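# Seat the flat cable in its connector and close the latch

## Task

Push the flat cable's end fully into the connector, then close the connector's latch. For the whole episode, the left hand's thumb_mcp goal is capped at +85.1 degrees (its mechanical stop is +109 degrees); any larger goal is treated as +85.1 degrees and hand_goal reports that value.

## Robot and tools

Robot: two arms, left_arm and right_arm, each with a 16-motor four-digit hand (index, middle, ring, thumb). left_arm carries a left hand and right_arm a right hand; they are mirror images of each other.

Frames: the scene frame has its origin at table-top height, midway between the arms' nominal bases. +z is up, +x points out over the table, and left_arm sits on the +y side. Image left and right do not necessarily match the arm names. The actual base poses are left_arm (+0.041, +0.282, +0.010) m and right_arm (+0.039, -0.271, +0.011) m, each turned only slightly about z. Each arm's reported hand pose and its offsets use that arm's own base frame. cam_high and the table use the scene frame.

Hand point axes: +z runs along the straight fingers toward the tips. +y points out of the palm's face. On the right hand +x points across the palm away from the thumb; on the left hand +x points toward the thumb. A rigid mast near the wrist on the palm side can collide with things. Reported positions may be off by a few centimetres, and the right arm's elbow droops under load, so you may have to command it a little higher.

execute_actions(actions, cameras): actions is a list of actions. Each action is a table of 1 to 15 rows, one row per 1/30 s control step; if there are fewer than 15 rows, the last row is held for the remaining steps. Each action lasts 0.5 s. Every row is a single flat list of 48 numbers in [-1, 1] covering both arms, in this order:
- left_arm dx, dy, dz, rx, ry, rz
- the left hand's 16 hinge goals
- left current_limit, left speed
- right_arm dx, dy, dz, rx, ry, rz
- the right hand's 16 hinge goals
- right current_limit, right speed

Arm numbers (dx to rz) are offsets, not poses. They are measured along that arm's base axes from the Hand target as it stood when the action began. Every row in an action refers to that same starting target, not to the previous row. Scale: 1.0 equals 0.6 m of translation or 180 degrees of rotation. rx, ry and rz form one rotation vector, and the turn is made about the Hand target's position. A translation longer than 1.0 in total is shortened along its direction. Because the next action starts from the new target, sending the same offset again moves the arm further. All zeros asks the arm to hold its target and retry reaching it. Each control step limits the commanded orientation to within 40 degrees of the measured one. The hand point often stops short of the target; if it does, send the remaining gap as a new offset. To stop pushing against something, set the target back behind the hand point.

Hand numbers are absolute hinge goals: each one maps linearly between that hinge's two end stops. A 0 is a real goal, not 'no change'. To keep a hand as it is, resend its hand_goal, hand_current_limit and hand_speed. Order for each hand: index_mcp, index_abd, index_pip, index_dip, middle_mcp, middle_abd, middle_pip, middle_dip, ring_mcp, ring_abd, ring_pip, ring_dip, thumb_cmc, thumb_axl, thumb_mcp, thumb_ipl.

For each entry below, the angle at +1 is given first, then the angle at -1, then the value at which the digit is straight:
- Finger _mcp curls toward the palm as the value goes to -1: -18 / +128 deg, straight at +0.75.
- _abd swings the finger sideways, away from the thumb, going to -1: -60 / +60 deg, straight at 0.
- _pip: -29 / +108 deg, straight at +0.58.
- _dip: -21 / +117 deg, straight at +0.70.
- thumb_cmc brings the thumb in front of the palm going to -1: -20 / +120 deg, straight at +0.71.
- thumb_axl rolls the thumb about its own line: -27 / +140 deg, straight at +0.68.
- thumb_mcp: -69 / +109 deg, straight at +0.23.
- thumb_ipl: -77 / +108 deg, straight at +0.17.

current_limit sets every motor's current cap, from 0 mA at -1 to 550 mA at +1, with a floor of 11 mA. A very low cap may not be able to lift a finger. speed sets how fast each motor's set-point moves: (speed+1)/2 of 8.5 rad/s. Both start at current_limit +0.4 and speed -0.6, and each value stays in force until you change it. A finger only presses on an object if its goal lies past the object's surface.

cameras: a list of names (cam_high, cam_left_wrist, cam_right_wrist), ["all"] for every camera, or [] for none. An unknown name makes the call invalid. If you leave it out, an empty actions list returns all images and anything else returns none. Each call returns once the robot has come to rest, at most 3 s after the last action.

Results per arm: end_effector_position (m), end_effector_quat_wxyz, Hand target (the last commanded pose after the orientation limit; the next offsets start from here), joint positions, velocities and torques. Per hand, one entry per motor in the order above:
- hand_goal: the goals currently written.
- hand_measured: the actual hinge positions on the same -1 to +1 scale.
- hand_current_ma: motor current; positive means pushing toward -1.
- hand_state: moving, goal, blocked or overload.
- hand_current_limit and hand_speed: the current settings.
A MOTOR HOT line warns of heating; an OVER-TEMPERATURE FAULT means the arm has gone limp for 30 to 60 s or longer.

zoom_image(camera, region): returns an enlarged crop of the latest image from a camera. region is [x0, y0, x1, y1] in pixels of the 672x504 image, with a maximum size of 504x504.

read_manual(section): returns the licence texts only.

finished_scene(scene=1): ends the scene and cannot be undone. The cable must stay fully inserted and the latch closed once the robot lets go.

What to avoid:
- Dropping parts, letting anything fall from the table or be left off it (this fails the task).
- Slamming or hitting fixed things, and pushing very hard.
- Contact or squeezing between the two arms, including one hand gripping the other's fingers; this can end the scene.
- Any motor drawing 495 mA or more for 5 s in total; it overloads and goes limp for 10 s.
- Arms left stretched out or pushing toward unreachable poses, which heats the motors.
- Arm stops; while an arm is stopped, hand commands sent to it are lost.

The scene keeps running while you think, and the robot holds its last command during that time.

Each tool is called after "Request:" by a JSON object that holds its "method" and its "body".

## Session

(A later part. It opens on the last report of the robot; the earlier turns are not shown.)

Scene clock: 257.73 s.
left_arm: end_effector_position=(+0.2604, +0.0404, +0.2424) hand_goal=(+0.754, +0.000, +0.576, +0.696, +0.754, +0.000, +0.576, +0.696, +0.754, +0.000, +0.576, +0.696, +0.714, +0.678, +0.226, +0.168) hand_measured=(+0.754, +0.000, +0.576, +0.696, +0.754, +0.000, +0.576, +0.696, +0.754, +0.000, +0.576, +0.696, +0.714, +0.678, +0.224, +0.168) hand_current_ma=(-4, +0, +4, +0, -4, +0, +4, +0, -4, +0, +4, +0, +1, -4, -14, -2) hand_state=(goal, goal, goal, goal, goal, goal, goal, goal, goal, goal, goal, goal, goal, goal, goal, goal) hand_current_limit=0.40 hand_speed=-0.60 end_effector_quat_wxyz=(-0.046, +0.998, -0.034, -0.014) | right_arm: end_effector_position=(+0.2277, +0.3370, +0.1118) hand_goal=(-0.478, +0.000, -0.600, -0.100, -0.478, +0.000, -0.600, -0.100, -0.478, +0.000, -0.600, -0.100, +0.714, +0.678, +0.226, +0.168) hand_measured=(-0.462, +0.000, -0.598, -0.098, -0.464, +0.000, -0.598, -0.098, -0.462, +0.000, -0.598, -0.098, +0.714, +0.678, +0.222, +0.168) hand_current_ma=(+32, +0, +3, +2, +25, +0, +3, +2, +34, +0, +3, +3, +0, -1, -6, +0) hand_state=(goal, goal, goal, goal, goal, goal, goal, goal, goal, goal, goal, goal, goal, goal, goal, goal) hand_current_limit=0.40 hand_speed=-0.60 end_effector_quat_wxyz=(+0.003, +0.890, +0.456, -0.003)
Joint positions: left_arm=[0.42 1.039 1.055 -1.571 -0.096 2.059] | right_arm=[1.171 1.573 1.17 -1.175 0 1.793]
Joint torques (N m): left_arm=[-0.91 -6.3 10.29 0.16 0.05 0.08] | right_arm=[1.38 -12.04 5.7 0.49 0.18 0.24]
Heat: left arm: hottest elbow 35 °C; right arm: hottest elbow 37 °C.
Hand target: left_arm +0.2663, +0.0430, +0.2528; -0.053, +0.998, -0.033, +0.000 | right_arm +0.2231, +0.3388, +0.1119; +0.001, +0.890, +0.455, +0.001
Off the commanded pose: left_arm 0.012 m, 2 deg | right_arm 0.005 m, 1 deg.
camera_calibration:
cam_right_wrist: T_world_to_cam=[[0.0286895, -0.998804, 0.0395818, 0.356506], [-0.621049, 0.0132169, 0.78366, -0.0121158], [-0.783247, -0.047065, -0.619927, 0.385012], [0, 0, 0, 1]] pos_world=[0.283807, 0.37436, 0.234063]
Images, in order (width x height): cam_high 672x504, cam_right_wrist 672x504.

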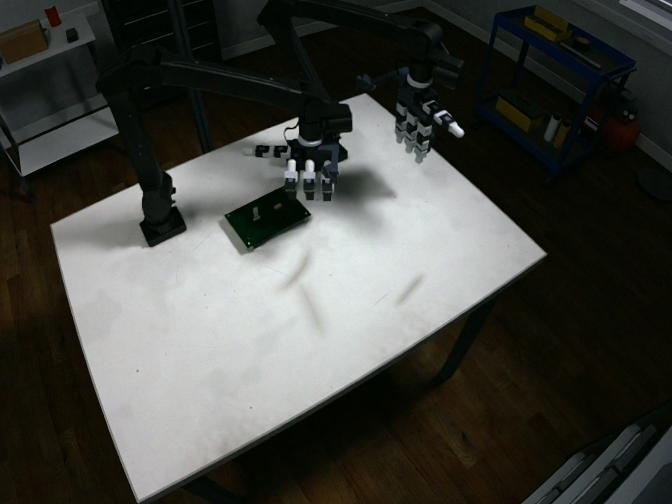

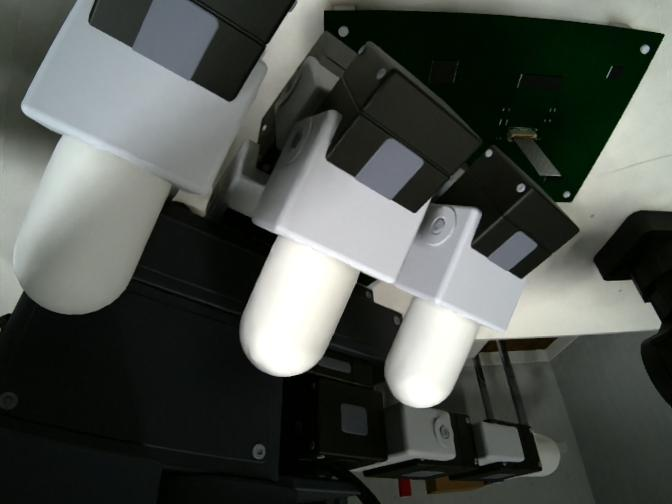

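Request:
{"method": "execute_actions", "body": {"actions": [[[0,0,0,0,0,0,0.754,0,0.576,0.696,0.754,0,0.576,0.696,0.754,0,0.576,0.696,0.714,0.678,0.226,0.168,0.4,-0.6,-0.07,0.01,0.02,0,0,0.125,-0.479,0,-0.6,-0.1,-0.479,0,-0.6,-0.1,-0.479,0,-0.6,-0.1,0.714,0.678,0.226,0.168,0.4,-0.6]],[[0,0,0,0,0,0,0.754,0,0.576,0.696,0.754,0,0.576,0.696,0.754,0,0.576,0.696,0.714,0.678,0.226,0.168,0.4,-0.6,-0.07,0,-0.04,0,0,0.125,-0.479,0,-0.6,-0.1,-0.479,0,-0.6,-0.1,-0.479,0,-0.6,-0.1,0.714,0.678,0.226,0.168,0.4,-0.6]]], "cameras": ["cam_right_wrist","cam_high"]}}

Request:
{"method": "zoom_image", "body": {"camera": "cam_right_wrist", "region": [480, 80, 600, 180]}}

Scene clock: 350.43 s.
left_arm: end_effector_position=(+0.2604, +0.0404, +0.2424) hand_goal=(+0.754, +0.000, +0.576, +0.696, +0.754, +0.000, +0.576, +0.696, +0.754, +0.000, +0.576, +0.696, +0.714, +0.678, +0.226, +0.168) hand_measured=(+0.754, +0.000, +0.576, +0.696, +0.754, +0.000, +0.576, +0.696, +0.754, +0.000, +0.576, +0.696, +0.714, +0.678, +0.224, +0.168) hand_current_ma=(-4, +0, +4, +0, -4, +0, +4, +0, -4, +0, +4, +0, +1, -4, -14, -2) hand_state=(goal, goal, goal, goal, goal, goal, goal, goal, goal, goal, goal, goal, goal, goal, goal, goal) hand_current_limit=0.40 hand_speed=-0.60 end_effector_quat_wxyz=(-0.046, +0.998, -0.034, -0.014) | right_arm: end_effector_position=(+0.1397, +0.3442, +0.0959) hand_goal=(-0.478, +0.000, -0.600, -0.100, -0.478, +0.000, -0.600, -0.100, -0.478, +0.000, -0.600, -0.100, +0.714, +0.678, +0.226, +0.168) hand_measured=(-0.462, +0.000, -0.598, -0.098, -0.464, +0.000, -0.598, -0.098, -0.462, +0.000, -0.598, -0.098, +0.714, +0.678, +0.222, +0.168) hand_current_ma=(+32, +0, +3, +2, +25, +0, +3, +2, +34, +0, +3, +3, +0, -1, -7, +0) hand_state=(goal, goal, goal, goal, goal, goal, goal, goal, goal, goal, goal, goal, goal, goal, goal, goal) hand_current_limit=0.40 hand_speed=-0.60 end_effector_quat_wxyz=(+0.007, +0.655, +0.755, -0.008)
Joint positions: left_arm=[0.42 1.039 1.055 -1.571 -0.096 2.059] | right_arm=[1.427 1.396 0.928 -1.124 0.004 1.285]
Joint torques (N m): left_arm=[-1.14 -6.24 10.25 0.1 0.05 0.07] | right_arm=[0.26 -10.99 5.37 0.64 0.1 -0.05]
Heat: left arm: hottest elbow 35 °C; right arm: hottest elbow 33 °C.
Hand target: left_arm +0.2663, +0.0430, +0.2528; -0.053, +0.998, -0.033, +0.000 | right_arm +0.1390, +0.3448, +0.1000; +0.000, +0.649, +0.761, +0.001
Off the commanded pose: left_arm 0.012 m, 2 deg | right_arm 0.004 m, 2 deg.
camera_calibration:
cam_right_wrist: T_world_to_cam=[[0.712382, -0.700174, 0.0476294, 0.167719], [-0.455312, -0.40947, 0.790586, 0.067248], [-0.534045, -0.584885, -0.610497, 0.455888], [0, 0, 0, 1]] pos_world=[0.154603, 0.411611, 0.217164]
Images, in order (width x height): cam_high 672x504, cam_right_wrist 672x504.

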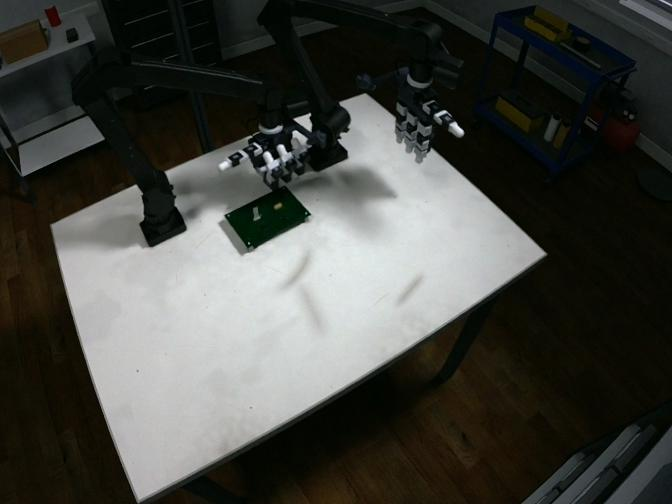

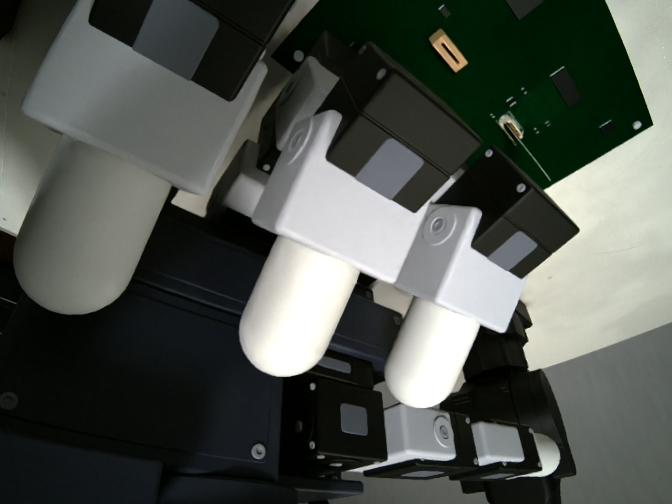

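Scaled by 4.200 from the camera's 672x504 image, which has a finer 960x720 frame.

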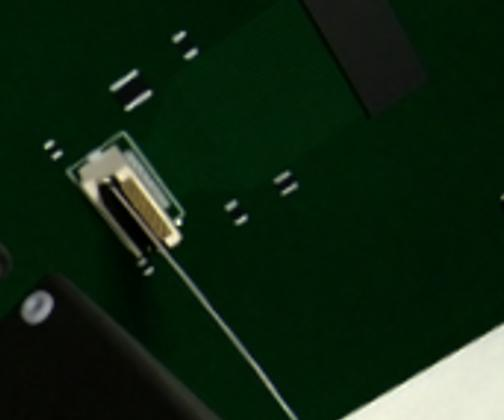

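Request:
{"method": "zoom_image", "body": {"camera": "cam_right_wrist", "region": [494, 106, 530, 146]}}

Scaled by 12.600 from the camera's 672x504 image, which has a finer 960x720 frame.

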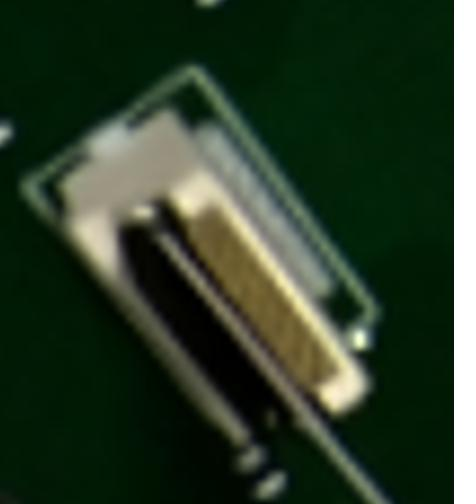

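Request:
{"method": "execute_actions", "body": {"actions": [[[0,0,0,0,0,0,0.754,0,0.576,0.696,0.754,0,0.576,0.696,0.754,0,0.576,0.696,0.714,0.678,0.226,0.168,0.4,-0.6,0,-0.02,0.035,0.07,0,0,-0.479,0,-0.6,-0.1,-0.479,0,-0.6,-0.1,-0.479,0,-0.6,-0.1,0.714,0.678,0.226,0.168,0.4,-0.6]],[[0,0,0,0,0,0,0.754,0,0.576,0.696,0.754,0,0.576,0.696,0.754,0,0.576,0.696,0.714,0.678,0.226,0.168,0.4,-0.6,0,-0.035,0,0.07,0,0,-0.479,0,-0.6,-0.1,-0.479,0,-0.6,-0.1,-0.479,0,-0.6,-0.1,0.714,0.678,0.226,0.168,0.4,-0.6]]], "cameras": ["cam_right_wrist"]}}

Request:
{"method": "zoom_image", "body": {"camera": "cam_right_wrist", "region": [500, 90, 560, 150]}}

Scene clock: 460.40 s.
left_arm: end_effector_position=(+0.2604, +0.0404, +0.2424) hand_goal=(+0.754, +0.000, +0.576, +0.696, +0.754, +0.000, +0.576, +0.696, +0.754, +0.000, +0.576, +0.696, +0.714, +0.678, +0.226, +0.168) hand_measured=(+0.754, +0.000, +0.576, +0.696, +0.754, +0.000, +0.576, +0.696, +0.754, +0.000, +0.576, +0.696, +0.714, +0.678, +0.224, +0.168) hand_current_ma=(-4, +0, +4, +0, -4, +0, +4, +0, -4, +0, +4, +0, +1, -4, -14, -2) hand_state=(goal, goal, goal, goal, goal, goal, goal, goal, goal, goal, goal, goal, goal, goal, goal, goal) hand_current_limit=0.40 hand_speed=-0.60 end_effector_quat_wxyz=(-0.046, +0.998, -0.034, -0.014) | right_arm: end_effector_position=(+0.1347, +0.3139, +0.1222) hand_goal=(-0.478, +0.000, -0.600, -0.100, -0.478, +0.000, -0.600, -0.100, -0.478, +0.000, -0.600, -0.100, +0.714, +0.678, +0.226, +0.168) hand_measured=(-0.462, +0.000, -0.598, -0.098, -0.464, +0.000, -0.598, -0.098, -0.462, +0.000, -0.598, -0.098, +0.714, +0.678, +0.222, +0.168) hand_current_ma=(+31, +0, +3, +2, +25, +0, +3, +2, +34, +0, +3, +3, +0, -1, -7, +0) hand_state=(goal, goal, goal, goal, goal, goal, goal, goal, goal, goal, goal, goal, goal, goal, goal, goal) hand_current_limit=0.40 hand_speed=-0.60 end_effector_quat_wxyz=(-0.140, +0.634, +0.743, +0.161)
Joint positions: left_arm=[0.42 1.039 1.055 -1.571 -0.096 2.059] | right_arm=[1.383 0.973 0.625 -0.801 -0.082 1.242]
Joint torques (N m): left_arm=[-1.26 -6.07 10.24 0.2 0.04 0.07] | right_arm=[-1.32 -5.66 6.08 1.77 -0.05 -0.19]
Heat: left arm: hottest elbow 36 °C; right arm: hottest elbow 32 °C.
Hand target: left_arm +0.2663, +0.0430, +0.2528; -0.053, +0.998, -0.033, +0.000 | right_arm +0.1391, +0.3119, +0.1211; -0.141, +0.633, +0.743, +0.167
Off the commanded pose: left_arm 0.012 m, 2 deg | right_arm 0.005 m, 1 deg.
camera_calibration:
cam_right_wrist: T_world_to_cam=[[0.723324, -0.639208, -0.26118, 0.166057], [-0.444762, -0.720616, 0.531882, 0.15954], [-0.528194, -0.268561, -0.805535, 0.375359], [0, 0, 0, 1]] pos_world=[0.149107, 0.321919, 0.260879]
Images, in order (width x height): cam_right_wrist 672x504.

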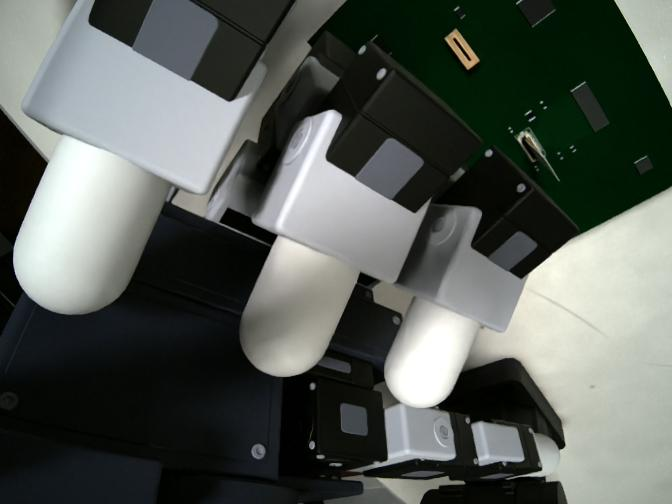

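Scaled by 8.400 from the camera's 672x504 image, which has a finer 960x720 frame.

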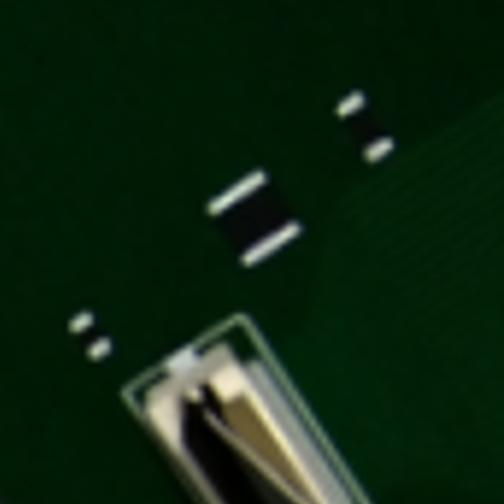

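Request:
{"method": "zoom_image", "body": {"camera": "cam_right_wrist", "region": [508, 122, 564, 184]}}

Request:
{"method": "zoom_image", "body": {"camera": "cam_right_wrist", "region": [512, 124, 554, 166]}}

Scaled by 8.129 from the camera's 672x504 image, which has a finer 960x720 frame.

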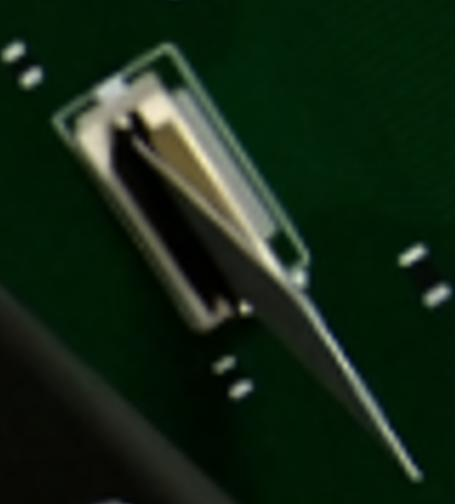

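Scaled by 12.000 from the camera's 672x504 image, which has a finer 960x720 frame.

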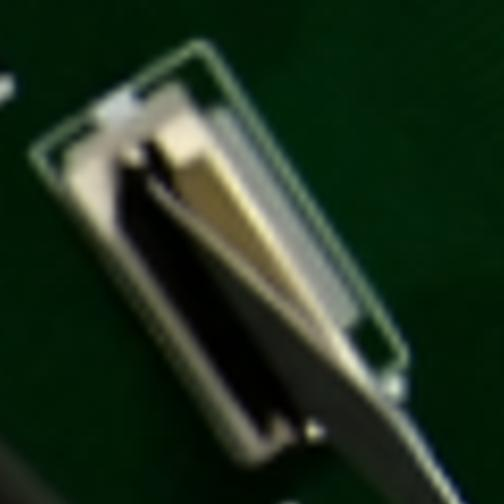

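Request:
{"method": "execute_actions", "body": {"actions": [[[0,0,0,0,0,0,0.754,0,0.576,0.696,0.754,0,0.576,0.696,0.754,0,0.576,0.696,0.714,0.678,0.226,0.168,0.4,-0.6,0,0.02,0.05,-0.139,0,0,-0.479,0,-0.6,-0.1,-0.479,0,-0.6,-0.1,-0.479,0,-0.6,-0.1,0.714,0.678,0.226,0.168,0.4,-0.6]],[[0,0,0,0,0,0,0.754,0,0.576,0.696,0.754,0,0.576,0.696,0.754,0,0.576,0.696,0.714,0.678,0.226,0.168,0.4,-0.6,-0.05,-0.03,0,0,0,0.15,-0.479,0,-0.6,-0.1,-0.479,0,-0.6,-0.1,-0.479,0,-0.6,-0.1,0.714,0.678,0.226,0.168,0.4,-0.6]],[[0,0,0,0,0,0,0.754,0,0.576,0.696,0.754,0,0.576,0.696,0.754,0,0.576,0.696,0.714,0.678,0.226,0.168,0.4,-0.6,-0.05,-0.05,-0.05,0,0,0.15,-0.479,0,-0.6,-0.1,-0.479,0,-0.6,-0.1,-0.479,0,-0.6,-0.1,0.714,0.678,0.226,0.168,0.4,-0.6]],[[0,0,0,0,0,0,0.754,0,0.576,0.696,0.754,0,0.576,0.696,0.754,0,0.576,0.696,0.714,0.678,0.226,0.168,0.4,-0.6,-0.033,-0.05,-0.06,0,0,0.15,-0.479,0,-0.6,-0.1,-0.479,0,-0.6,-0.1,-0.479,0,-0.6,-0.1,0.714,0.678,0.226,0.168,0.4,-0.6]]], "cameras": ["cam_right_wrist"]}}

Request:
{"method": "zoom_image", "body": {"camera": "cam_right_wrist", "region": [490, 80, 590, 160]}}

Scene clock: 533.97 s.
left_arm: end_effector_position=(+0.2604, +0.0404, +0.2424) hand_goal=(+0.754, +0.000, +0.576, +0.696, +0.754, +0.000, +0.576, +0.696, +0.754, +0.000, +0.576, +0.696, +0.714, +0.678, +0.226, +0.168) hand_measured=(+0.754, +0.000, +0.576, +0.696, +0.754, +0.000, +0.576, +0.696, +0.754, +0.000, +0.576, +0.696, +0.714, +0.678, +0.224, +0.168) hand_current_ma=(-4, +0, +4, +0, -4, +0, +4, +0, -4, +0, +4, +0, +1, -4, -14, -2) hand_state=(goal, goal, goal, goal, goal, goal, goal, goal, goal, goal, goal, goal, goal, goal, goal, goal) hand_current_limit=0.40 hand_speed=-0.60 end_effector_quat_wxyz=(-0.046, +0.998, -0.034, -0.014) | right_arm: end_effector_position=(+0.0564, +0.2429, +0.0829) hand_goal=(-0.478, +0.000, -0.600, -0.100, -0.478, +0.000, -0.600, -0.100, -0.478, +0.000, -0.600, -0.100, +0.714, +0.678, +0.226, +0.168) hand_measured=(-0.462, +0.000, -0.598, -0.098, -0.464, +0.000, -0.598, -0.098, -0.462, +0.000, -0.598, -0.098, +0.714, +0.678, +0.222, +0.168) hand_current_ma=(+31, +0, +3, +2, +25, +0, +3, +2, +34, +0, +3, +3, +0, -1, -8, +0) hand_state=(goal, goal, goal, goal, goal, goal, goal, goal, goal, goal, goal, goal, goal, goal, goal, goal) hand_current_limit=0.40 hand_speed=-0.60 end_effector_quat_wxyz=(+0.003, +0.003, +1.000, -0.007)
Joint positions: left_arm=[0.42 1.039 1.055 -1.571 -0.096 2.059] | right_arm=[1.376 0.779 0.477 -1.282 0.009 -0.189]
Joint torques (N m): left_arm=[-1.14 -6.3 10.24 0.18 0.03 0.06] | right_arm=[-1.49 -2.78 6.57 0.91 -0.14 -0.08]
Heat: left arm: hottest elbow 36 °C; right arm: hottest elbow 33 °C.
Hand target: left_arm +0.2663, +0.0430, +0.2528; -0.053, +0.998, -0.033, +0.000 | right_arm +0.0593, +0.2458, +0.0850; -0.002, -0.001, +1.000, +0.001
Off the commanded pose: left_arm 0.012 m, 2 deg | right_arm 0.005 m, 1 deg.
camera_calibration:
cam_right_wrist: T_world_to_cam=[[0.798142, 0.601811, 0.0281463, -0.16261], [0.349886, -0.50105, 0.791536, -0.0250899], [0.490458, -0.62191, -0.610474, 0.295549], [0, 0, 0, 1]] pos_world=[-0.0063895, 0.269094, 0.204862]
Images, in order (width x height): cam_right_wrist 672x504.

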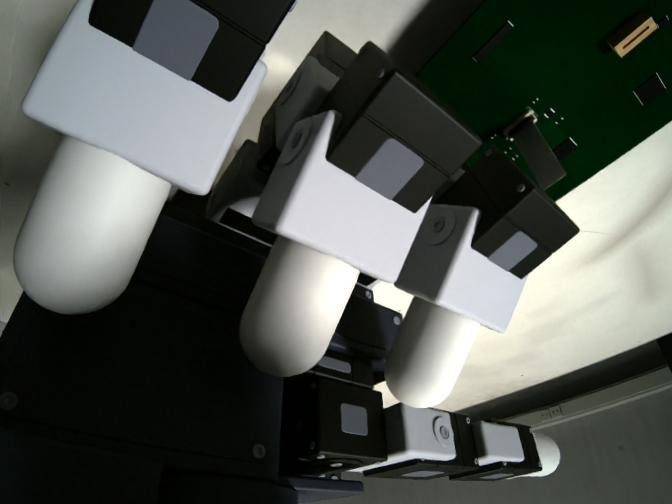

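Scaled by 5.040 from the camera's 672x504 image, which has a finer 960x720 frame.

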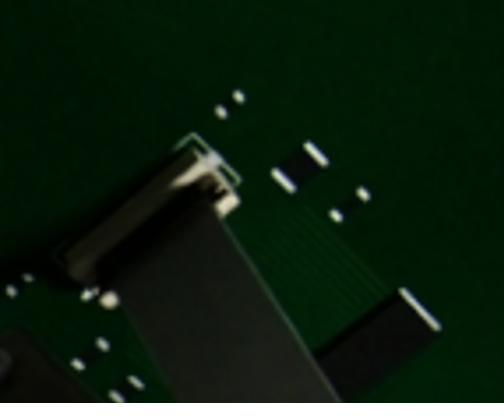

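Request:
{"method": "zoom_image", "body": {"camera": "cam_right_wrist", "region": [500, 102, 544, 146]}}

Request:
{"method": "zoom_image", "body": {"camera": "cam_right_wrist", "region": [520, 102, 544, 126]}}

Scaled by 11.455 from the camera's 672x504 image, which has a finer 960x720 frame.

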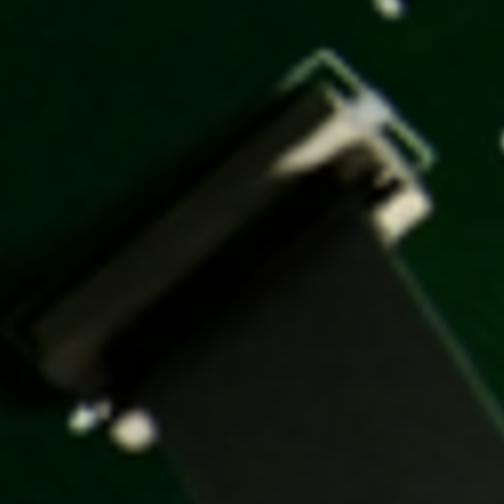

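Scaled by 21.000 from the camera's 672x504 image, which has a finer 960x720 frame.

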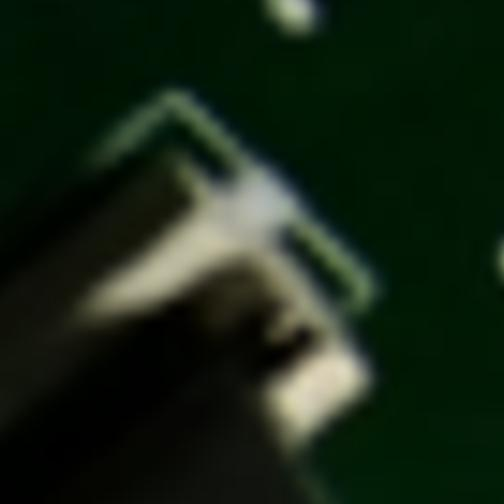

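Request:
{"method": "execute_actions", "body": {"actions": [[[0,0,0,0,0,0,0.754,0,0.576,0.696,0.754,0,0.576,0.696,0.754,0,0.576,0.696,0.714,0.678,0.226,0.168,0.4,-0.6,0,-0.01,0.1,0,0,0,-0.479,0,-0.6,-0.1,-0.479,0,-0.6,-0.1,-0.479,0,-0.6,-0.1,0.714,0.678,0.226,0.168,0.4,-0.6]],[[0,0,0,0,0,0,0.754,0,0.576,0.696,0.754,0,0.576,0.696,0.754,0,0.576,0.696,0.714,0.678,0.226,0.168,0.4,-0.6,0.03,-0.06,0.13,0,0,0,-0.479,0,-0.6,-0.1,-0.479,0,-0.6,-0.1,-0.479,0,-0.6,-0.1,0.714,0.678,0.226,0.168,0.4,-0.6]],[[0,0,0,0,0,0,0.754,0,0.576,0.696,0.754,0,0.576,0.696,0.754,0,0.576,0.696,0.714,0.678,0.226,0.168,0.4,-0.6,0.1,-0.1,0,0,0,0,-0.479,0,-0.6,-0.1,-0.479,0,-0.6,-0.1,-0.479,0,-0.6,-0.1,0.714,0.678,0.226,0.168,0.4,-0.6]],[[0,0,0,0,0,0,0.754,0,0.576,0.696,0.754,0,0.576,0.696,0.754,0,0.576,0.696,0.714,0.678,0.226,0.168,0.4,-0.6,0.12,-0.12,0,0,0,0,-0.479,0,-0.6,-0.1,-0.479,0,-0.6,-0.1,-0.479,0,-0.6,-0.1,0.714,0.678,0.226,0.168,0.4,-0.6]],[[0,0,0,0,0,0,0.754,0,0.576,0.696,0.754,0,0.576,0.696,0.754,0,0.576,0.696,0.714,0.678,0.226,0.168,0.4,-0.6,0.12,-0.12,0,0,0,0,0.754,0,0.576,0.696,-0.479,0,-0.6,-0.1,-0.479,0,-0.6,-0.1,0.714,0.678,0.226,0.168,0.4,-0.6]]], "cameras": ["cam_high"]}}

Scene clock: 699.33 s.
left_arm: end_effector_position=(+0.2604, +0.0404, +0.2424) hand_goal=(+0.754, +0.000, +0.576, +0.696, +0.754, +0.000, +0.576, +0.696, +0.754, +0.000, +0.576, +0.696, +0.714, +0.678, +0.226, +0.168) hand_measured=(+0.754, +0.000, +0.576, +0.696, +0.754, +0.000, +0.576, +0.696, +0.754, +0.000, +0.576, +0.696, +0.714, +0.678, +0.224, +0.168) hand_current_ma=(-4, +0, +4, +0, -4, +0, +4, +0, -4, +0, +4, +0, +1, -4, -14, -2) hand_state=(goal, goal, goal, goal, goal, goal, goal, goal, goal, goal, goal, goal, goal, goal, goal, goal) hand_current_limit=0.40 hand_speed=-0.60 end_effector_quat_wxyz=(-0.046, +0.998, -0.034, -0.014) | right_arm: end_effector_position=(+0.2635, +0.0082, +0.2001) hand_goal=(+0.754, +0.000, +0.576, +0.696, -0.478, +0.000, -0.600, -0.100, -0.478, +0.000, -0.600, -0.100, +0.714, +0.678, +0.226, +0.168) hand_measured=(+0.750, +0.000, +0.574, +0.694, -0.464, +0.000, -0.598, -0.098, -0.462, +0.000, -0.598, -0.098, +0.712, +0.678, +0.222, +0.168) hand_current_ma=(-6, +0, -3, -3, +25, +0, +3, +2, +33, +0, +3, +3, -1, -1, -8, +0) hand_state=(goal, goal, goal, goal, goal, goal, goal, goal, goal, goal, goal, goal, goal, goal, goal, goal) hand_current_limit=0.40 hand_speed=-0.60 end_effector_quat_wxyz=(-0.028, +0.001, +1.000, +0.006)
Joint positions: left_arm=[0.42 1.039 1.055 -1.571 -0.096 2.059] | right_arm=[-0.303 1.037 0.922 -1.514 0.005 -1.872]
Joint torques (N m): left_arm=[-1.03 -6.3 10.19 0.2 0.04 0.07] | right_arm=[-0.67 -4.89 11.06 0.29 -0.34 -0.1]
Heat: left arm: hottest elbow 37 °C; right arm: hottest elbow 36 °C.
Hand target: left_arm +0.2663, +0.0430, +0.2528; -0.053, +0.998, -0.033, +0.000 | right_arm +0.2813, -0.0001, +0.2229; -0.002, -0.001, +1.000, +0.001
Off the commanded pose: left_arm 0.012 m, 2 deg | right_arm 0.030 m, 3 deg.
Images, in order (width x height): cam_high 672x504.

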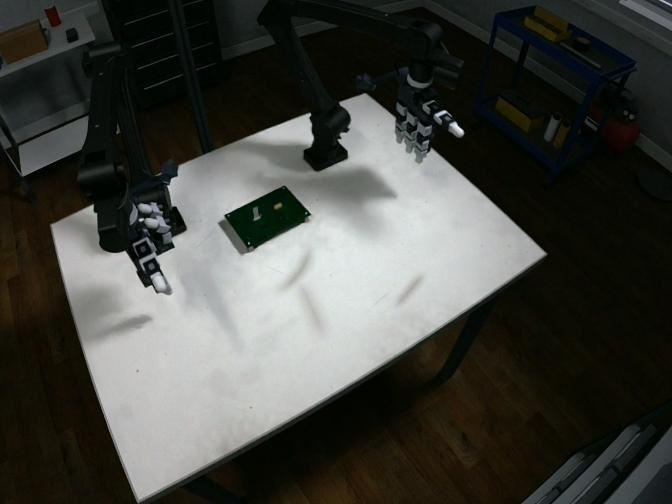

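Request:
{"method": "execute_actions", "body": {"actions": [[[0.05,-0.1,0.03,0.0455,-0.0537,-0.1154,0.754,0,0.576,0.696,0.754,0,0.576,0.696,0.754,0,0.576,0.696,0.714,0.678,0.226,0.168,0.4,-0.6,0,0,0,0,0,0,0.754,0,0.576,0.696,-0.479,0,-0.6,-0.1,-0.479,0,-0.6,-0.1,0.714,0.678,0.226,0.168,0.4,-0.6]],[[0,-0.15,0,0.0455,-0.0537,-0.1154,0.754,0,0.576,0.696,0.754,0,0.576,0.696,0.754,0,0.576,0.696,0.714,0.678,0.226,0.168,0.4,-0.6,0,0,0,0,0,0,0.754,0,0.576,0.696,-0.479,0,-0.6,-0.1,-0.479,0,-0.6,-0.1,0.714,0.678,0.226,0.168,0.4,-0.6]],[[-0.033,-0.15,0,0.0455,-0.0537,-0.1154,0.754,0,0.576,0.696,0.754,0,0.576,0.696,0.754,0,0.576,0.696,0.714,0.678,0.226,0.168,0.4,-0.6,0,0,0,0,0,0,0.754,0,0.576,0.696,-0.479,0,-0.6,-0.1,-0.479,0,-0.6,-0.1,0.714,0.678,0.226,0.168,0.4,-0.6]],[[-0.067,-0.117,0,0.0455,-0.0537,-0.1154,0.754,0,0.576,0.696,0.754,0,0.576,0.696,0.754,0,0.576,0.696,0.714,0.678,0.226,0.168,0.4,-0.6,0,0,0,0,0,0,0.754,0,0.576,0.696,-0.479,0,-0.6,-0.1,-0.479,0,-0.6,-0.1,0.714,0.678,0.226,0.168,0.4,-0.6]]], "cameras": ["all"]}}

Scene clock: 727.70 s.
left_arm: end_effector_position=(+0.2299, -0.2599, +0.2559) hand_goal=(+0.754, +0.000, +0.576, +0.696, +0.754, +0.000, +0.576, +0.696, +0.754, +0.000, +0.576, +0.696, +0.714, +0.678, +0.226, +0.168) hand_measured=(+0.746, +0.000, +0.576, +0.696, +0.746, +0.000, +0.576, +0.696, +0.746, +0.000, +0.576, +0.696, +0.708, +0.678, +0.222, +0.168) hand_current_ma=(-38, -1, +0, +0, -41, -1, +0, +0, -40, -1, +0, +0, -33, -4, -24, -2) hand_state=(goal, goal, goal, goal, goal, goal, goal, goal, goal, goal, goal, goal, goal, goal, goal, goal) hand_current_limit=0.40 hand_speed=-0.60 end_effector_quat_wxyz=(-0.344, +0.683, -0.580, +0.281) | right_arm: end_effector_position=(+0.2634, +0.0086, +0.2004) hand_goal=(+0.754, +0.000, +0.576, +0.696, -0.478, +0.000, -0.600, -0.100, -0.478, +0.000, -0.600, -0.100, +0.714, +0.678, +0.226, +0.168) hand_measured=(+0.750, +0.000, +0.574, +0.694, -0.464, +0.000, -0.598, -0.098, -0.462, +0.000, -0.598, -0.098, +0.712, +0.678, +0.222, +0.168) hand_current_ma=(-6, +0, -3, -3, +25, +0, +3, +2, +33, +0, +3, +3, -1, -1, -8, +0) hand_state=(goal, goal, goal, goal, goal, goal, goal, goal, goal, goal, goal, goal, goal, goal, goal, goal) hand_current_limit=0.40 hand_speed=-0.60 end_effector_quat_wxyz=(-0.028, +0.000, +1.000, +0.008)
Joint positions: left_arm=[-1.063 1.017 1.04 -1.195 -0.853 2.1] | right_arm=[-0.305 1.037 0.922 -1.514 0.002 -1.876]
Joint torques (N m): left_arm=[-1.32 -5.77 11.75 0.91 -1.05 0.08] | right_arm=[-0.67 -4.54 11.23 0.24 -0.37 -0.07]
Heat: left arm: hottest elbow 38 °C; right arm: hottest elbow 37 °C.
Hand target: left_arm +0.2361, -0.2674, +0.2707; -0.297, +0.625, -0.646, +0.323 | right_arm +0.2813, -0.0001, +0.2229; -0.002, -0.001, +1.000, +0.001
Off the commanded pose: left_arm 0.018 m, 12 deg | right_arm 0.030 m, 3 deg.
joint sent to its limit (left arm) — joint 6 (wrist roll), upper limit. The joint targets are off in orientation, not in position.
camera_calibration:
cam_left_wrist: T_world_to_cam=[[0.255411, 0.797919, 0.545977, -0.022162], [-0.288208, -0.476199, 0.830765, -0.33034], [0.922877, -0.369541, 0.10834, -0.218759], [0, 0, 0, 1]] pos_world=[0.112341, -0.220464, 0.310235]
cam_right_wrist: T_world_to_cam=[[0.795259, 0.606264, -0.0027473, -0.183246], [0.400843, -0.52239, 0.752618, -0.313418], [0.45485, -0.599627, -0.658452, 0.138773], [0, 0, 0, 1]] pos_world=[0.208238, 0.0305811, 0.326757]

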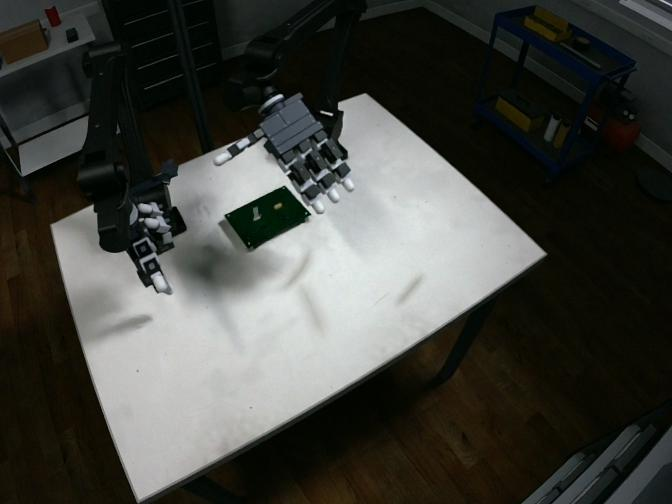

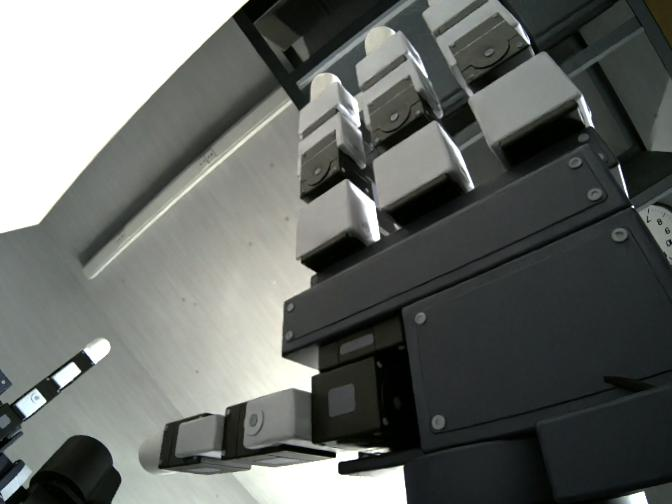

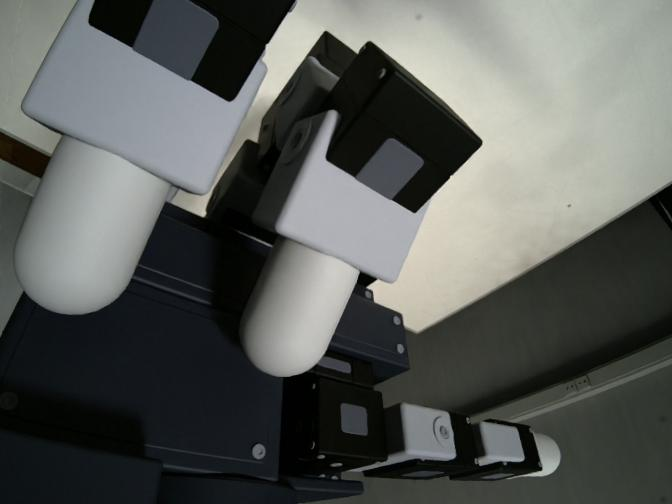

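Request:
{"method": "execute_actions", "body": {"actions": [[[-0.015,-0.015,0,-0.0542,0.059,0.118,0.754,0,0.576,0.696,0.754,0,0.576,0.696,0.754,0,0.576,0.696,0.714,0.678,0.226,0.168,0.4,-0.6,0,-0.1,0,0,0,0,0.754,0,0.576,0.696,-0.479,0,-0.6,-0.1,-0.479,0,-0.6,-0.1,0.714,0.678,0.226,0.168,0.4,-0.6]],[[-0.015,-0.015,0,-0.0542,0.059,0.118,0.754,0,0.576,0.696,0.754,0,0.576,0.696,0.754,0,0.576,0.696,0.714,0.678,0.226,0.168,0.4,-0.6,0,-0.1,0,0,0,0,0.754,0,0.576,0.696,-0.479,0,-0.6,-0.1,-0.479,0,-0.6,-0.1,0.714,0.678,0.226,0.168,0.4,-0.6]],[[-0.015,-0.015,0,-0.0542,0.059,0.118,0.754,0,0.576,0.696,0.754,0,0.576,0.696,0.754,0,0.576,0.696,0.714,0.678,0.226,0.168,0.4,-0.6,0,0,0,0,0,0,0.754,0,0.576,0.696,-0.479,0,-0.6,-0.1,-0.479,0,-0.6,-0.1,0.714,0.678,0.226,0.168,0.4,-0.6]],[[-0.015,-0.015,0,-0.0542,0.059,0.118,0.754,0,0.576,0.696,0.754,0,0.576,0.696,0.754,0,0.576,0.696,0.714,0.678,0.226,0.168,0.4,-0.6,0,0,0,0,0,0,0.754,0,0.576,0.696,-0.479,0,-0.6,-0.1,-0.479,0,-0.6,-0.1,0.714,0.678,0.226,0.168,0.4,-0.6]]], "cameras": ["cam_high"]}}

Scene clock: 912.70 s.
left_arm: end_effector_position=(+0.1997, -0.3019, +0.2612) hand_goal=(+0.754, +0.000, +0.576, +0.696, +0.754, +0.000, +0.576, +0.696, +0.754, +0.000, +0.576, +0.696, +0.714, +0.678, +0.226, +0.168) hand_measured=(+0.752, +0.000, +0.576, +0.696, +0.752, +0.000, +0.576, +0.696, +0.752, +0.000, +0.576, +0.696, +0.710, +0.678, +0.222, +0.168) hand_current_ma=(-12, -1, +0, +0, -12, -1, +0, +0, -11, -1, +0, +0, -16, -4, -24, -2) hand_state=(goal, goal, goal, goal, goal, goal, goal, goal, goal, goal, goal, goal, goal, goal, goal, goal) hand_current_limit=0.40 hand_speed=-0.60 end_effector_quat_wxyz=(-0.009, +1.000, -0.004, -0.007) | right_arm: end_effector_position=(+0.2661, -0.1039, +0.2030) hand_goal=(+0.754, +0.000, +0.576, +0.696, -0.478, +0.000, -0.600, -0.100, -0.478, +0.000, -0.600, -0.100, +0.714, +0.678, +0.226, +0.168) hand_measured=(+0.752, +0.000, +0.574, +0.694, -0.464, +0.000, -0.598, -0.098, -0.462, +0.000, -0.598, -0.098, +0.714, +0.678, +0.222, +0.168) hand_current_ma=(-2, +0, -2, -3, +25, +0, +3, +2, +33, +0, +3, +3, +0, -1, -8, +0) hand_state=(goal, goal, goal, goal, goal, goal, goal, goal, goal, goal, goal, goal, goal, goal, goal, goal) hand_current_limit=0.40 hand_speed=-0.60 end_effector_quat_wxyz=(-0.045, +0.054, +0.997, -0.014)
Joint positions: left_arm=[-0.882 1.082 1.118 -1.629 0 0.697] | right_arm=[-0.627 1.167 1.033 -1.497 0.073 -2.087]
Joint torques (N m): left_arm=[-1.32 -7.18 9.09 0.03 0.17 0] | right_arm=[-0.85 -5.89 11.23 0.24 -0.23 -0.12]
Heat: left arm: hottest elbow 40 °C; right arm: hottest elbow 43 °C.
Hand target: left_arm +0.2001, -0.3033, +0.2707; +0.000, +1.000, +0.000, -0.001 | right_arm +0.2813, -0.1201, +0.2230; -0.002, -0.001, +1.000, +0.001
Off the commanded pose: left_arm 0.010 m, 1 deg | right_arm 0.030 m, 8 deg.
joint sent to its limit (right arm) — joint 6 (wrist roll), lower limit. The joint targets are off in orientation, not in position.
Images, in order (width x height): cam_high 672x504.

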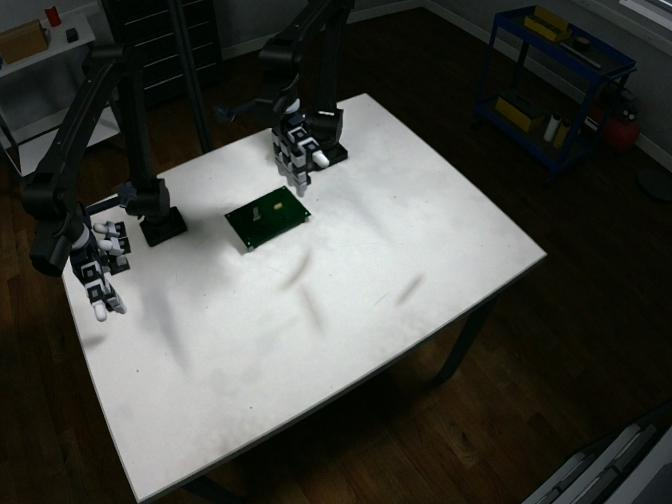

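Request:
{"method": "execute_actions", "body": {"actions": [[[0,0,0,-0.0234,0.0815,0.1145,0.754,0,0.576,0.696,0.754,0,0.576,0.696,0.754,0,0.576,0.696,0.714,0.678,0.226,0.168,0.4,-0.6,0,0,0,0,0,-0.07,0.754,0,0.576,0.696,-0.479,0,-0.6,-0.1,-0.479,0,-0.6,-0.1,0.714,0.678,0.226,0.168,0.4,-0.6]],[[0,0,0,-0.0234,0.0815,0.1145,0.754,0,0.576,0.696,0.754,0,0.576,0.696,0.754,0,0.576,0.696,0.714,0.678,0.226,0.168,0.4,-0.6,0,0,0,0,0,0,0.754,0,0.576,0.696,-0.479,0,-0.6,-0.1,-0.479,0,-0.6,-0.1,0.714,0.678,0.226,0.168,0.4,-0.6]],[[0,0,0,-0.0234,0.0815,0.1145,0.754,0,0.576,0.696,0.754,0,0.576,0.696,0.754,0,0.576,0.696,0.714,0.678,0.226,0.168,0.4,-0.6,0,0,0,0,0,0,0.754,0,0.576,0.696,-0.479,0,-0.6,-0.1,-0.479,0,-0.6,-0.1,0.714,0.678,0.226,0.168,0.4,-0.6]],[[0,0,0,-0.0234,0.0815,0.1145,0.754,0,0.576,0.696,0.754,0,0.576,0.696,0.754,0,0.576,0.696,0.714,0.678,0.226,0.168,0.4,-0.6,0,0,0,0,0,0,0.754,0,0.576,0.696,-0.479,0,-0.6,-0.1,-0.479,0,-0.6,-0.1,0.714,0.678,0.226,0.168,0.4,-0.6]]], "cameras": ["cam_high","cam_left_wrist"]}}

Scene clock: 926.87 s.
left_arm: end_effector_position=(+0.2028, -0.3004, +0.2645) hand_goal=(+0.754, +0.000, +0.576, +0.696, +0.754, +0.000, +0.576, +0.696, +0.754, +0.000, +0.576, +0.696, +0.714, +0.678, +0.226, +0.168) hand_measured=(+0.752, +0.002, +0.576, +0.696, +0.752, +0.002, +0.576, +0.696, +0.752, +0.002, +0.576, +0.696, +0.712, +0.678, +0.222, +0.168) hand_current_ma=(-13, +11, +0, +0, -14, +11, +0, +0, -13, +12, +0, +0, -12, -4, -23, -2) hand_state=(goal, goal, goal, goal, goal, goal, goal, goal, goal, goal, goal, goal, goal, goal, goal, goal) hand_current_limit=0.40 hand_speed=-0.60 end_effector_quat_wxyz=(+0.116, +0.623, +0.627, -0.454) | right_arm: end_effector_position=(+0.2720, -0.1091, +0.2083) hand_goal=(+0.754, +0.000, +0.576, +0.696, -0.478, +0.000, -0.600, -0.100, -0.478, +0.000, -0.600, -0.100, +0.714, +0.678, +0.226, +0.168) hand_measured=(+0.752, +0.000, +0.574, +0.694, -0.464, +0.000, -0.598, -0.098, -0.462, +0.000, -0.598, -0.098, +0.714, +0.678, +0.222, +0.168) hand_current_ma=(-2, +0, -2, -3, +25, +0, +3, +2, +33, +0, +3, +3, +0, -1, -8, +0) hand_state=(goal, goal, goal, goal, goal, goal, goal, goal, goal, goal, goal, goal, goal, goal, goal, goal) hand_current_limit=0.40 hand_speed=-0.60 end_effector_quat_wxyz=(-0.024, +0.096, +0.995, +0.015)
Joint positions: left_arm=[-0.708 0.987 0.992 -1.324 0.952 -0.846] | right_arm=[-0.676 1.167 1.033 -1.494 0.001 -2.055]
Joint torques (N m): left_arm=[-2.14 -6.71 8.72 0.91 1.05 -0.01] | right_arm=[-0.67 -7.36 9.03 0.43 -0.35 0.23]
Heat: left arm: hottest elbow 39 °C; right arm: hottest elbow 45 °C.
Hand target: left_arm +0.2001, -0.3034, +0.2708; +0.129, +0.625, +0.627, -0.447 | right_arm +0.2814, -0.1201, +0.2230; -0.002, +0.108, +0.994, +0.002
Off the commanded pose: left_arm 0.007 m, 2 deg | right_arm 0.021 m, 3 deg.
camera_calibration:
cam_left_wrist: T_world_to_cam=[[-0.428497, -0.372187, 0.823327, -0.273797], [-0.140428, 0.92758, 0.346229, 0.155384], [-0.892564, 0.0327398, -0.44973, 0.426952], [0, 0, 0, 1]] pos_world=[0.285581, -0.260013, 0.363639]
Images, in order (width x height): cam_high 672x504, cam_left_wrist 672x504.

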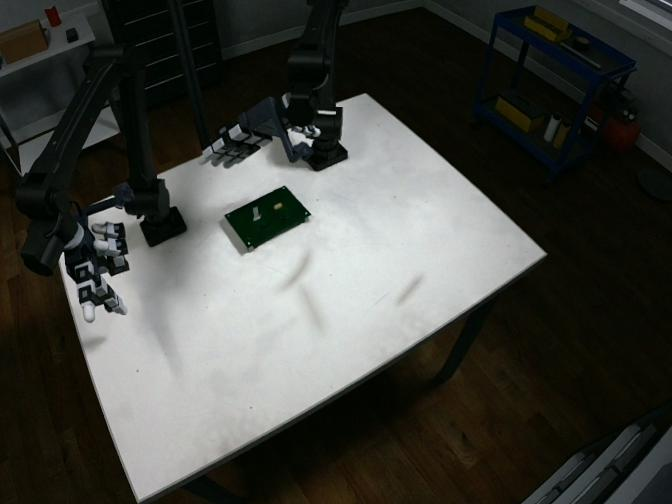

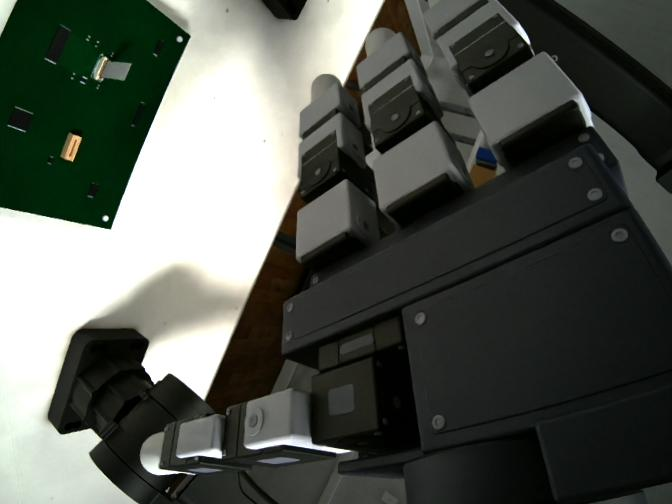

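Request:
{"method": "execute_actions", "body": {"actions": [[[-0.02,-0.01,-0.05,-0.0234,0.0815,0.1145,0.754,0,0.576,0.696,0.754,0,0.576,0.696,0.754,0,0.576,0.696,0.714,0.678,0.226,0.168,0.4,-0.6,0,0,0,0,0,0,0.754,0,0.576,0.696,-0.479,0,-0.6,-0.1,-0.479,0,-0.6,-0.1,0.714,0.678,0.226,0.168,0.4,-0.6]],[[-0.02,-0.02,-0.05,-0.0234,0.0815,0.1145,0.754,0,0.576,0.696,0.754,0,0.576,0.696,0.754,0,0.576,0.696,0.714,0.678,0.226,0.168,0.4,-0.6,0,0,0,0,0,0,0.754,0,0.576,0.696,-0.479,0,-0.6,-0.1,-0.479,0,-0.6,-0.1,0.714,0.678,0.226,0.168,0.4,-0.6]],[[-0.02,-0.02,-0.08,0,0,0,0.754,0,0.576,0.696,0.754,0,0.576,0.696,0.754,0,0.576,0.696,0.714,0.678,0.226,0.168,0.4,-0.6,0,0,0,0,0,0,0.754,0,0.576,0.696,-0.479,0,-0.6,-0.1,-0.479,0,-0.6,-0.1,0.714,0.678,0.226,0.168,0.4,-0.6]]], "cameras": ["cam_high","cam_left_wrist"]}}

Scene clock: 934.63 s.
left_arm: end_effector_position=(+0.1660, -0.3269, +0.1597) hand_goal=(+0.754, +0.000, +0.576, +0.696, +0.754, +0.000, +0.576, +0.696, +0.754, +0.000, +0.576, +0.696, +0.714, +0.678, +0.226, +0.168) hand_measured=(+0.748, +0.002, +0.576, +0.696, +0.748, +0.002, +0.576, +0.696, +0.748, +0.002, +0.576, +0.696, +0.710, +0.678, +0.222, +0.168) hand_current_ma=(-31, +11, +0, +0, -33, +11, +0, +0, -33, +12, +0, +0, -24, -4, -20, -2) hand_state=(goal, goal, goal, goal, goal, goal, goal, goal, goal, goal, goal, goal, goal, goal, goal, goal) hand_current_limit=0.40 hand_speed=-0.60 end_effector_quat_wxyz=(+0.130, +0.331, +0.773, -0.525) | right_arm: end_effector_position=(+0.2720, -0.1091, +0.2083) hand_goal=(+0.754, +0.000, +0.576, +0.696, -0.478, +0.000, -0.600, -0.100, -0.478, +0.000, -0.600, -0.100, +0.714, +0.678, +0.226, +0.168) hand_measured=(+0.752, +0.000, +0.574, +0.694, -0.464, +0.000, -0.598, -0.098, -0.462, +0.000, -0.598, -0.098, +0.714, +0.678, +0.222, +0.168) hand_current_ma=(-2, +0, -2, -3, +25, +0, +3, +2, +33, +0, +3, +3, +0, -1, -8, +0) hand_state=(goal, goal, goal, goal, goal, goal, goal, goal, goal, goal, goal, goal, goal, goal, goal, goal) hand_current_limit=0.40 hand_speed=-0.60 end_effector_quat_wxyz=(-0.024, +0.096, +0.995, +0.015)
Joint positions: left_arm=[-0.913 0.857 0.553 -0.286 0.727 -2.075] | right_arm=[-0.676 1.167 1.033 -1.494 0.001 -2.055]
Joint torques (N m): left_arm=[-2.32 -3.9 9.25 2.14 0.48 -0.04] | right_arm=[-0.85 -7.88 8.99 0.51 -0.37 0.2]
Heat: left arm: hottest elbow 40 °C; right arm: hottest elbow 46 °C.
Hand target: left_arm +0.1642, -0.3333, +0.1628; +0.161, +0.226, +0.783, -0.557 | right_arm +0.2814, -0.1201, +0.2230; -0.002, +0.108, +0.994, +0.002
Off the commanded pose: left_arm 0.007 m, 13 deg | right_arm 0.021 m, 3 deg.
joint sent to its limit (left arm) — joint 6 (wrist roll), lower limit. The joint targets are off in orientation, not in position.
camera_calibration:
cam_left_wrist: T_world_to_cam=[[0.134809, -0.418687, 0.898069, -0.333789], [-0.477292, 0.766827, 0.429148, 0.201198], [-0.868342, -0.486494, -0.0964607, 0.117649], [0, 0, 0, 1]] pos_world=[0.243187, -0.236802, 0.22477]
Images, in order (width x height): cam_high 672x504, cam_left_wrist 672x504.

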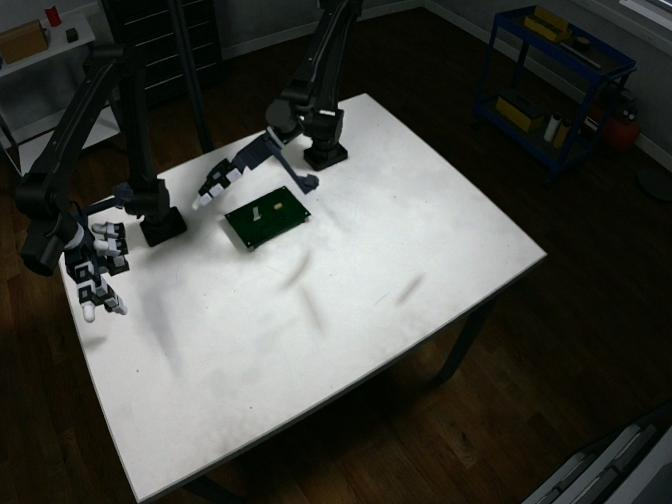

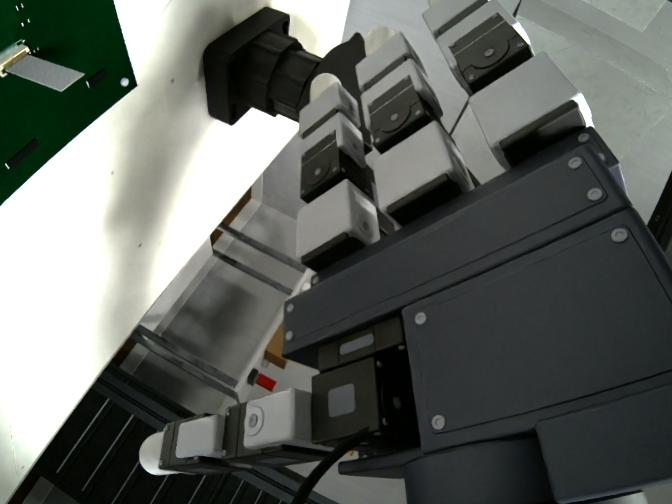

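Request:
{"method": "zoom_image", "body": {"camera": "cam_left_wrist", "region": [0, 20, 100, 100]}}

Request:
{"method": "zoom_image", "body": {"camera": "cam_left_wrist", "region": [0, 35, 45, 80]}}

Scaled by 5.040 from the camera's 672x504 image, which has a finer 960x720 frame.

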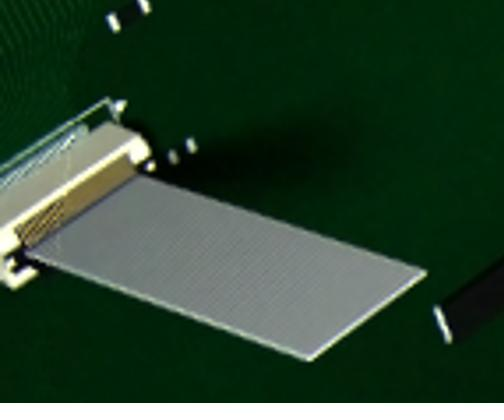

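Scaled by 11.200 from the camera's 672x504 image, which has a finer 960x720 frame.

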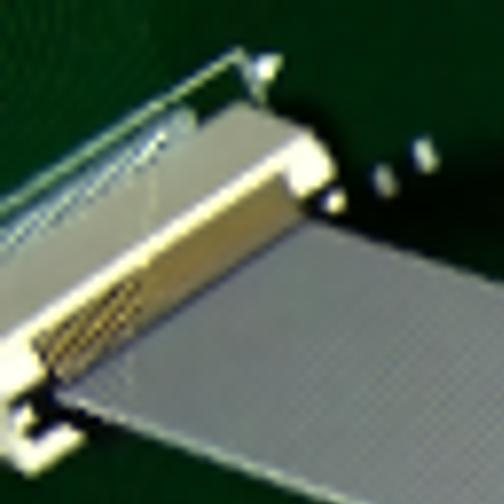

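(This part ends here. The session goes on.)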